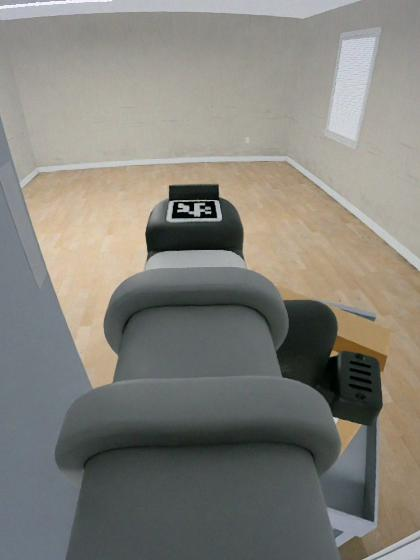

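move:
  r2: {"base": {"translate_m": -0.04}, "contact_limits": {"translate_m": 0.3}, "pace": "slow"}
  blocking: false
  cameras: []

wait:
  seconds: 2
  cameras: []

move:
  r2: {"base": {"rotate_rad": -0.611}, "contact_limits": {"rotate_rad": 0.3}, "pace": "slow"}
  blocking: false
  cameras: []

wait:
  seconds: 3
  cameras: ["r2_head_camera", "r2_wrist_camera"]

Scene clock: 4940.63 s.
move: r2 moving
r1.base_odometry: x=-1.863 y=-1.093 heading=+1.497
r1.turned_by_wheels: +0.000
r1.turned_by_imu: +0.000
r1.base_tilt: forward=-1.6 right=+1.2
r1.lidar_m: 0.57 0.59 3.44 3.91 4.63 2.80 1.52 1.29 1.28 1.37 1.14 1.15
r1.base_status: not commanded
r1.joint_positions: lift_m=+0.660 arm_m=+0.200 wrist_yaw_rad=+0.843 wrist_pitch_rad=+0.002 wrist_roll_rad=+0.000 gripper_m=-0.029
r1.joint_status: not commanded
r1.measured_speeds: translate_m=+0.000 strafe_m=+0.000 rotate_rad=+0.000 lift_m=+0.000 arm_m=+0.000 wrist_yaw_rad=+0.000 wrist_pitch_rad=+0.000 wrist_roll_rad=+0.000
r1.motor_effort: lift_m=+23(23) arm_m=-5(5) wheel_0=+11(11) wheel_1=+0(0) wheel_2=+9(9)
r1.servo_current: wrist_yaw_rad=39(65) wrist_pitch_rad=46(46) wrist_roll_rad=46(65) gripper_m=78(78)
r1.contact_limits: translate_m 0.7
r1.hand_pose: x=+0.6281 y=+0.1572 z=+0.8372 quat_wxyz=(+0.912, +0.000, +0.001, +0.409) (m; r1's base frame)
r1.wrist_depth_mm: - - 244 243 243 242 241 / - - 243 243 244 242 242 / - - 245 244 243 244 243 / - - 245 244 244 244 244 / - - 246 245 245 245 245 / - - 246 182 245 245 245 / - 1921 246 178 245 245 246
r2.base_odometry: x=-4.513 y=-1.152 heading=+0.151
r2.turned_by_wheels: +0.000
r2.turned_by_imu: +0.000
r2.base_tilt: forward=-0.7 right=+0.0
r2.lidar_m: 0.32 0.62 0.40 0.41 2.41 2.95 2.78 2.81 2.49 0.42 0.34 0.32
r2.base_status: translate_m moving
r2.joint_positions: lift_m=+1.190 arm_m=+0.100 wrist_yaw_rad=+0.001 wrist_pitch_rad=+1.567 wrist_roll_rad=+1.989 gripper_m=+0.001
r2.joint_status: not commanded
r2.measured_speeds: translate_m=-0.049 strafe_m=+0.000 rotate_rad=+0.002 lift_m=+0.000 arm_m=+0.000 wrist_yaw_rad=+0.000 wrist_pitch_rad=+0.000 wrist_roll_rad=+0.000
r2.motor_effort: lift_m=+21(21) arm_m=-7(7) wheel_0=-9(9) wheel_1=-8(8) wheel_2=+9(9)
r2.servo_current: wrist_yaw_rad=52(59) wrist_pitch_rad=39(46) wrist_roll_rad=46(52) gripper_m=65(72)
r2.contact_limits: translate_m 0.3
r2.hand_pose: x=+0.2724 y=-0.0874 z=+1.0795 quat_wxyz=(+0.387, +0.594, +0.385, -0.591) (m; r2's base frame)
r2.wrist_depth_mm: 1336 1336 627 1336 1336 1308 1336 / 263 343 521 1336 1336 1336 1308 / 281 404 517 1336 1336 1336 1336 / 293 427 - 1308 1118 1336 1336 / 309 439 - 1336 1098 1336 1336 / 327 452 177 194 1336 1366 1336 / 330 134 - 112 - - 1336
pictures: none
No camera images: "cameras" was empty.

Scene clock: 4941.70 s.
earlier move: r2 done
r1.base_odometry: x=-1.863 y=-1.093 heading=+1.497
r1.turned_by_wheels: +0.000
r1.turned_by_imu: +0.000
r1.base_tilt: forward=-1.6 right=+1.2
r1.lidar_m: 0.58 0.57 3.42 3.94 4.61 2.75 1.55 1.29 1.28 1.36 1.15 1.12
r1.base_status: not commanded
r1.joint_positions: lift_m=+0.660 arm_m=+0.200 wrist_yaw_rad=+0.843 wrist_pitch_rad=+0.002 wrist_roll_rad=+0.000 gripper_m=-0.029
r1.joint_status: not commanded
r1.measured_speeds: translate_m=+0.000 strafe_m=+0.000 rotate_rad=+0.000 lift_m=+0.000 arm_m=+0.000 wrist_yaw_rad=+0.000 wrist_pitch_rad=+0.000 wrist_roll_rad=+0.000
r1.motor_effort: lift_m=+23(23) arm_m=-5(5) wheel_0=+11(11) wheel_1=+0(0) wheel_2=+9(9)
r1.servo_current: wrist_yaw_rad=65(65) wrist_pitch_rad=33(52) wrist_roll_rad=46(65) gripper_m=78(78)
r1.contact_limits: translate_m 0.7
r1.hand_pose: x=+0.6281 y=+0.1572 z=+0.8372 quat_wxyz=(+0.912, +0.000, +0.001, +0.409) (m; r1's base frame)
r1.wrist_depth_mm: - - 243 243 243 243 243 / - - 244 243 244 243 242 / - - 245 245 244 244 244 / - - 244 244 245 244 245 / - - 245 245 245 244 244 / - - 246 182 245 246 245 / - 1921 247 179 246 245 245
r2.base_odometry: x=-4.541 y=-1.156 heading=+0.151
r2.turned_by_wheels: +0.000
r2.turned_by_imu: +0.000
r2.base_tilt: forward=-0.7 right=+0.1
r2.lidar_m: 0.34 0.63 0.43 0.42 2.40 2.90 2.76 2.81 2.49 0.43 0.37 0.33
r2.base_status: done
r2.joint_positions: lift_m=+1.190 arm_m=+0.100 wrist_yaw_rad=+0.001 wrist_pitch_rad=+1.567 wrist_roll_rad=+1.989 gripper_m=+0.001
r2.joint_status: not commanded
r2.measured_speeds: translate_m=+0.000 strafe_m=+0.000 rotate_rad=+0.000 lift_m=+0.000 arm_m=+0.000 wrist_yaw_rad=+0.000 wrist_pitch_rad=+0.000 wrist_roll_rad=+0.000
r2.motor_effort: lift_m=+21(21) arm_m=-7(8) wheel_0=-4(9) wheel_1=-5(8) wheel_2=+6(10)
r2.servo_current: wrist_yaw_rad=52(59) wrist_pitch_rad=39(46) wrist_roll_rad=59(65) gripper_m=59(72)
r2.contact_limits: translate_m 0.3
r2.hand_pose: x=+0.2724 y=-0.0874 z=+1.0795 quat_wxyz=(+0.387, +0.594, +0.385, -0.591) (m; r2's base frame)
r2.wrist_depth_mm: 1336 1308 1308 1336 1336 1308 1308 / 304 477 517 1366 1308 1308 1308 / 310 424 - 1308 1336 1281 1336 / 327 449 - 1366 1098 1308 1336 / 343 473 - 1336 1118 1336 1366 / 362 480 178 193 1336 1308 1308 / 377 134 - 112 - 1308 1366
wait: 1.07 of 2 s (r2 has come to rest)
pictures: none
No camera images: "cameras" was empty.

Scene clock: 4942.20 s.
move: r2 moving
r1.base_odometry: x=-1.863 y=-1.093 heading=+1.497
r1.turned_by_wheels: +0.000
r1.turned_by_imu: +0.000
r1.base_tilt: forward=-1.6 right=+1.3
r1.lidar_m: 0.58 0.60 3.43 3.93 4.65 2.75 1.54 1.29 1.30 1.36 1.14 1.13
r1.base_status: not commanded
r1.joint_positions: lift_m=+0.660 arm_m=+0.200 wrist_yaw_rad=+0.843 wrist_pitch_rad=+0.002 wrist_roll_rad=+0.000 gripper_m=-0.029
r1.joint_status: not commanded
r1.measured_speeds: translate_m=+0.000 strafe_m=+0.000 rotate_rad=+0.000 lift_m=+0.000 arm_m=+0.000 wrist_yaw_rad=+0.000 wrist_pitch_rad=+0.000 wrist_roll_rad=+0.000
r1.motor_effort: lift_m=+23(23) arm_m=-5(6) wheel_0=+11(11) wheel_1=+0(0) wheel_2=+9(9)
r1.servo_current: wrist_yaw_rad=46(65) wrist_pitch_rad=46(46) wrist_roll_rad=46(78) gripper_m=72(78)
r1.contact_limits: translate_m 0.7
r1.hand_pose: x=+0.6281 y=+0.1572 z=+0.8372 quat_wxyz=(+0.912, +0.000, +0.001, +0.409) (m; r1's base frame)
r1.wrist_depth_mm: - - 243 243 242 242 242 / - - 244 244 243 244 242 / - - 245 244 244 243 243 / - - 245 244 244 244 244 / - - 246 245 245 245 245 / - - 246 182 246 246 245 / - 1921 247 179 247 246 245
r2.base_odometry: x=-4.541 y=-1.156 heading=+0.025
r2.turned_by_wheels: -0.125
r2.turned_by_imu: -0.122
r2.base_tilt: forward=-0.7 right=+0.0
r2.lidar_m: 0.33 0.43 0.43 0.40 2.34 2.82 2.84 2.72 2.67 2.38 0.41 0.33
r2.base_status: rotate_rad moving
r2.joint_positions: lift_m=+1.190 arm_m=+0.100 wrist_yaw_rad=+0.001 wrist_pitch_rad=+1.567 wrist_roll_rad=+1.989 gripper_m=+0.001
r2.joint_status: not commanded
r2.measured_speeds: translate_m=+0.000 strafe_m=+0.000 rotate_rad=-0.482 lift_m=+0.000 arm_m=+0.000 wrist_yaw_rad=+0.000 wrist_pitch_rad=+0.000 wrist_roll_rad=+0.000
r2.motor_effort: lift_m=+21(21) arm_m=-7(7) wheel_0=+6(8) wheel_1=+7(8) wheel_2=+9(10)
r2.servo_current: wrist_yaw_rad=46(52) wrist_pitch_rad=39(52) wrist_roll_rad=46(59) gripper_m=59(65)
r2.contact_limits: rotate_rad 0.3
r2.hand_pose: x=+0.2724 y=-0.0874 z=+1.0795 quat_wxyz=(+0.387, +0.594, +0.385, -0.591) (m; r2's base frame)
r2.wrist_depth_mm: 1366 1336 627 1336 1336 1308 1336 / 1308 1336 931 1336 1308 1336 1308 / 319 - - 1308 1336 1308 1308 / 322 462 - 1336 1098 1336 1336 / 317 445 - 1336 1118 1308 1336 / 336 473 178 193 1308 1336 1308 / 342 442 - 112 - - 1308
pictures: none
No camera images: "cameras" was empty.

Scene clock: 4943.53 s.
earlier move: r2 done
r1.base_odometry: x=-1.863 y=-1.093 heading=+1.497
r1.turned_by_wheels: +0.000
r1.turned_by_imu: +0.000
r1.base_tilt: forward=-1.6 right=+1.3
r1.lidar_m: 0.55 0.61 3.42 3.92 4.62 2.78 1.54 1.28 1.26 1.35 1.15 1.14
r1.base_status: not commanded
r1.joint_positions: lift_m=+0.660 arm_m=+0.200 wrist_yaw_rad=+0.843 wrist_pitch_rad=+0.002 wrist_roll_rad=+0.000 gripper_m=-0.029
r1.joint_status: not commanded
r1.measured_speeds: translate_m=+0.000 strafe_m=+0.000 rotate_rad=+0.000 lift_m=+0.000 arm_m=+0.000 wrist_yaw_rad=+0.000 wrist_pitch_rad=+0.000 wrist_roll_rad=+0.000
r1.motor_effort: lift_m=+23(23) arm_m=-5(6) wheel_0=+10(11) wheel_1=+0(0) wheel_2=+9(9)
r1.servo_current: wrist_yaw_rad=59(72) wrist_pitch_rad=39(46) wrist_roll_rad=52(78) gripper_m=78(78)
r1.contact_limits: translate_m 0.7
r1.hand_pose: x=+0.6281 y=+0.1572 z=+0.8372 quat_wxyz=(+0.912, +0.000, +0.001, +0.409) (m; r1's base frame)
r1.wrist_depth_mm: - - 243 242 243 242 243 / - - 245 243 243 242 242 / - - 245 243 244 243 243 / - - 246 244 245 244 244 / - - 246 245 245 245 244 / - - 245 182 245 245 245 / - 1921 247 179 245 246 245
r2.base_odometry: x=-4.541 y=-1.156 heading=-0.460
r2.turned_by_wheels: -0.485
r2.turned_by_imu: -0.472
r2.base_tilt: forward=-0.7 right=+0.1
r2.lidar_m: 0.34 0.33 0.70 0.40 0.42 2.36 2.91 2.70 2.73 2.56 0.84 0.40
r2.base_status: done
r2.joint_positions: lift_m=+1.190 arm_m=+0.100 wrist_yaw_rad=+0.001 wrist_pitch_rad=+1.567 wrist_roll_rad=+1.989 gripper_m=+0.001
r2.joint_status: not commanded
r2.measured_speeds: translate_m=+0.000 strafe_m=+0.000 rotate_rad=+0.000 lift_m=+0.000 arm_m=+0.000 wrist_yaw_rad=+0.000 wrist_pitch_rad=+0.000 wrist_roll_rad=+0.000
r2.motor_effort: lift_m=+21(21) arm_m=-7(8) wheel_0=+4(9) wheel_1=+3(10) wheel_2=+4(10)
r2.servo_current: wrist_yaw_rad=46(52) wrist_pitch_rad=46(52) wrist_roll_rad=59(59) gripper_m=65(72)
r2.contact_limits: rotate_rad 0.3
r2.hand_pose: x=+0.2724 y=-0.0874 z=+1.0795 quat_wxyz=(+0.387, +0.594, +0.385, -0.591) (m; r2's base frame)
r2.wrist_depth_mm: 239 1308 1336 1336 1336 1308 1308 / 264 353 1336 1336 1281 1336 1336 / 286 424 1366 1308 1336 1336 1308 / 1366 1336 1336 1308 1098 1336 1308 / 1336 1366 1366 1336 1098 1336 1308 / 1397 1366 177 193 1336 1366 1025 / 1336 134 - 112 - - -
wait: 1.33 of 3 s (r2 has come to rest)
pictures: r2_head_camera, r2_wrist_camera
Images, in order (width x height): r2_head_camera 420x560, r2_wrist_camera 616x392.

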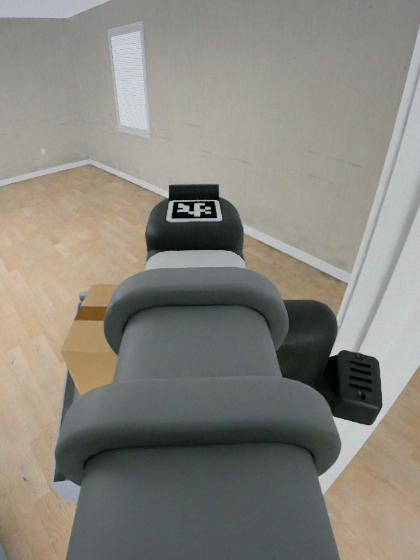

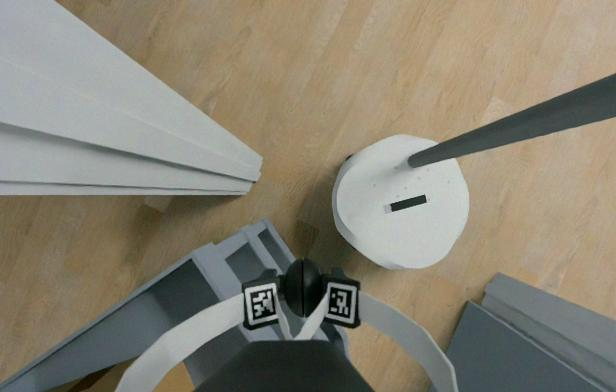

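zoom_image:
  camera: "r2_wrist_camera"
  region: [0, 130, 400, 392]

Scaled by 1.260.

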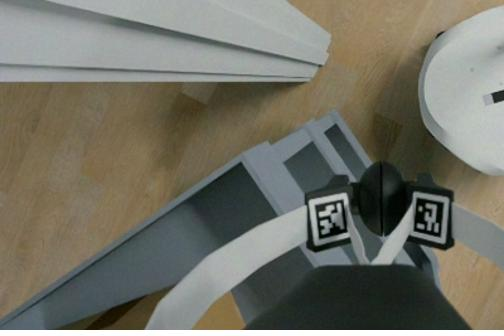

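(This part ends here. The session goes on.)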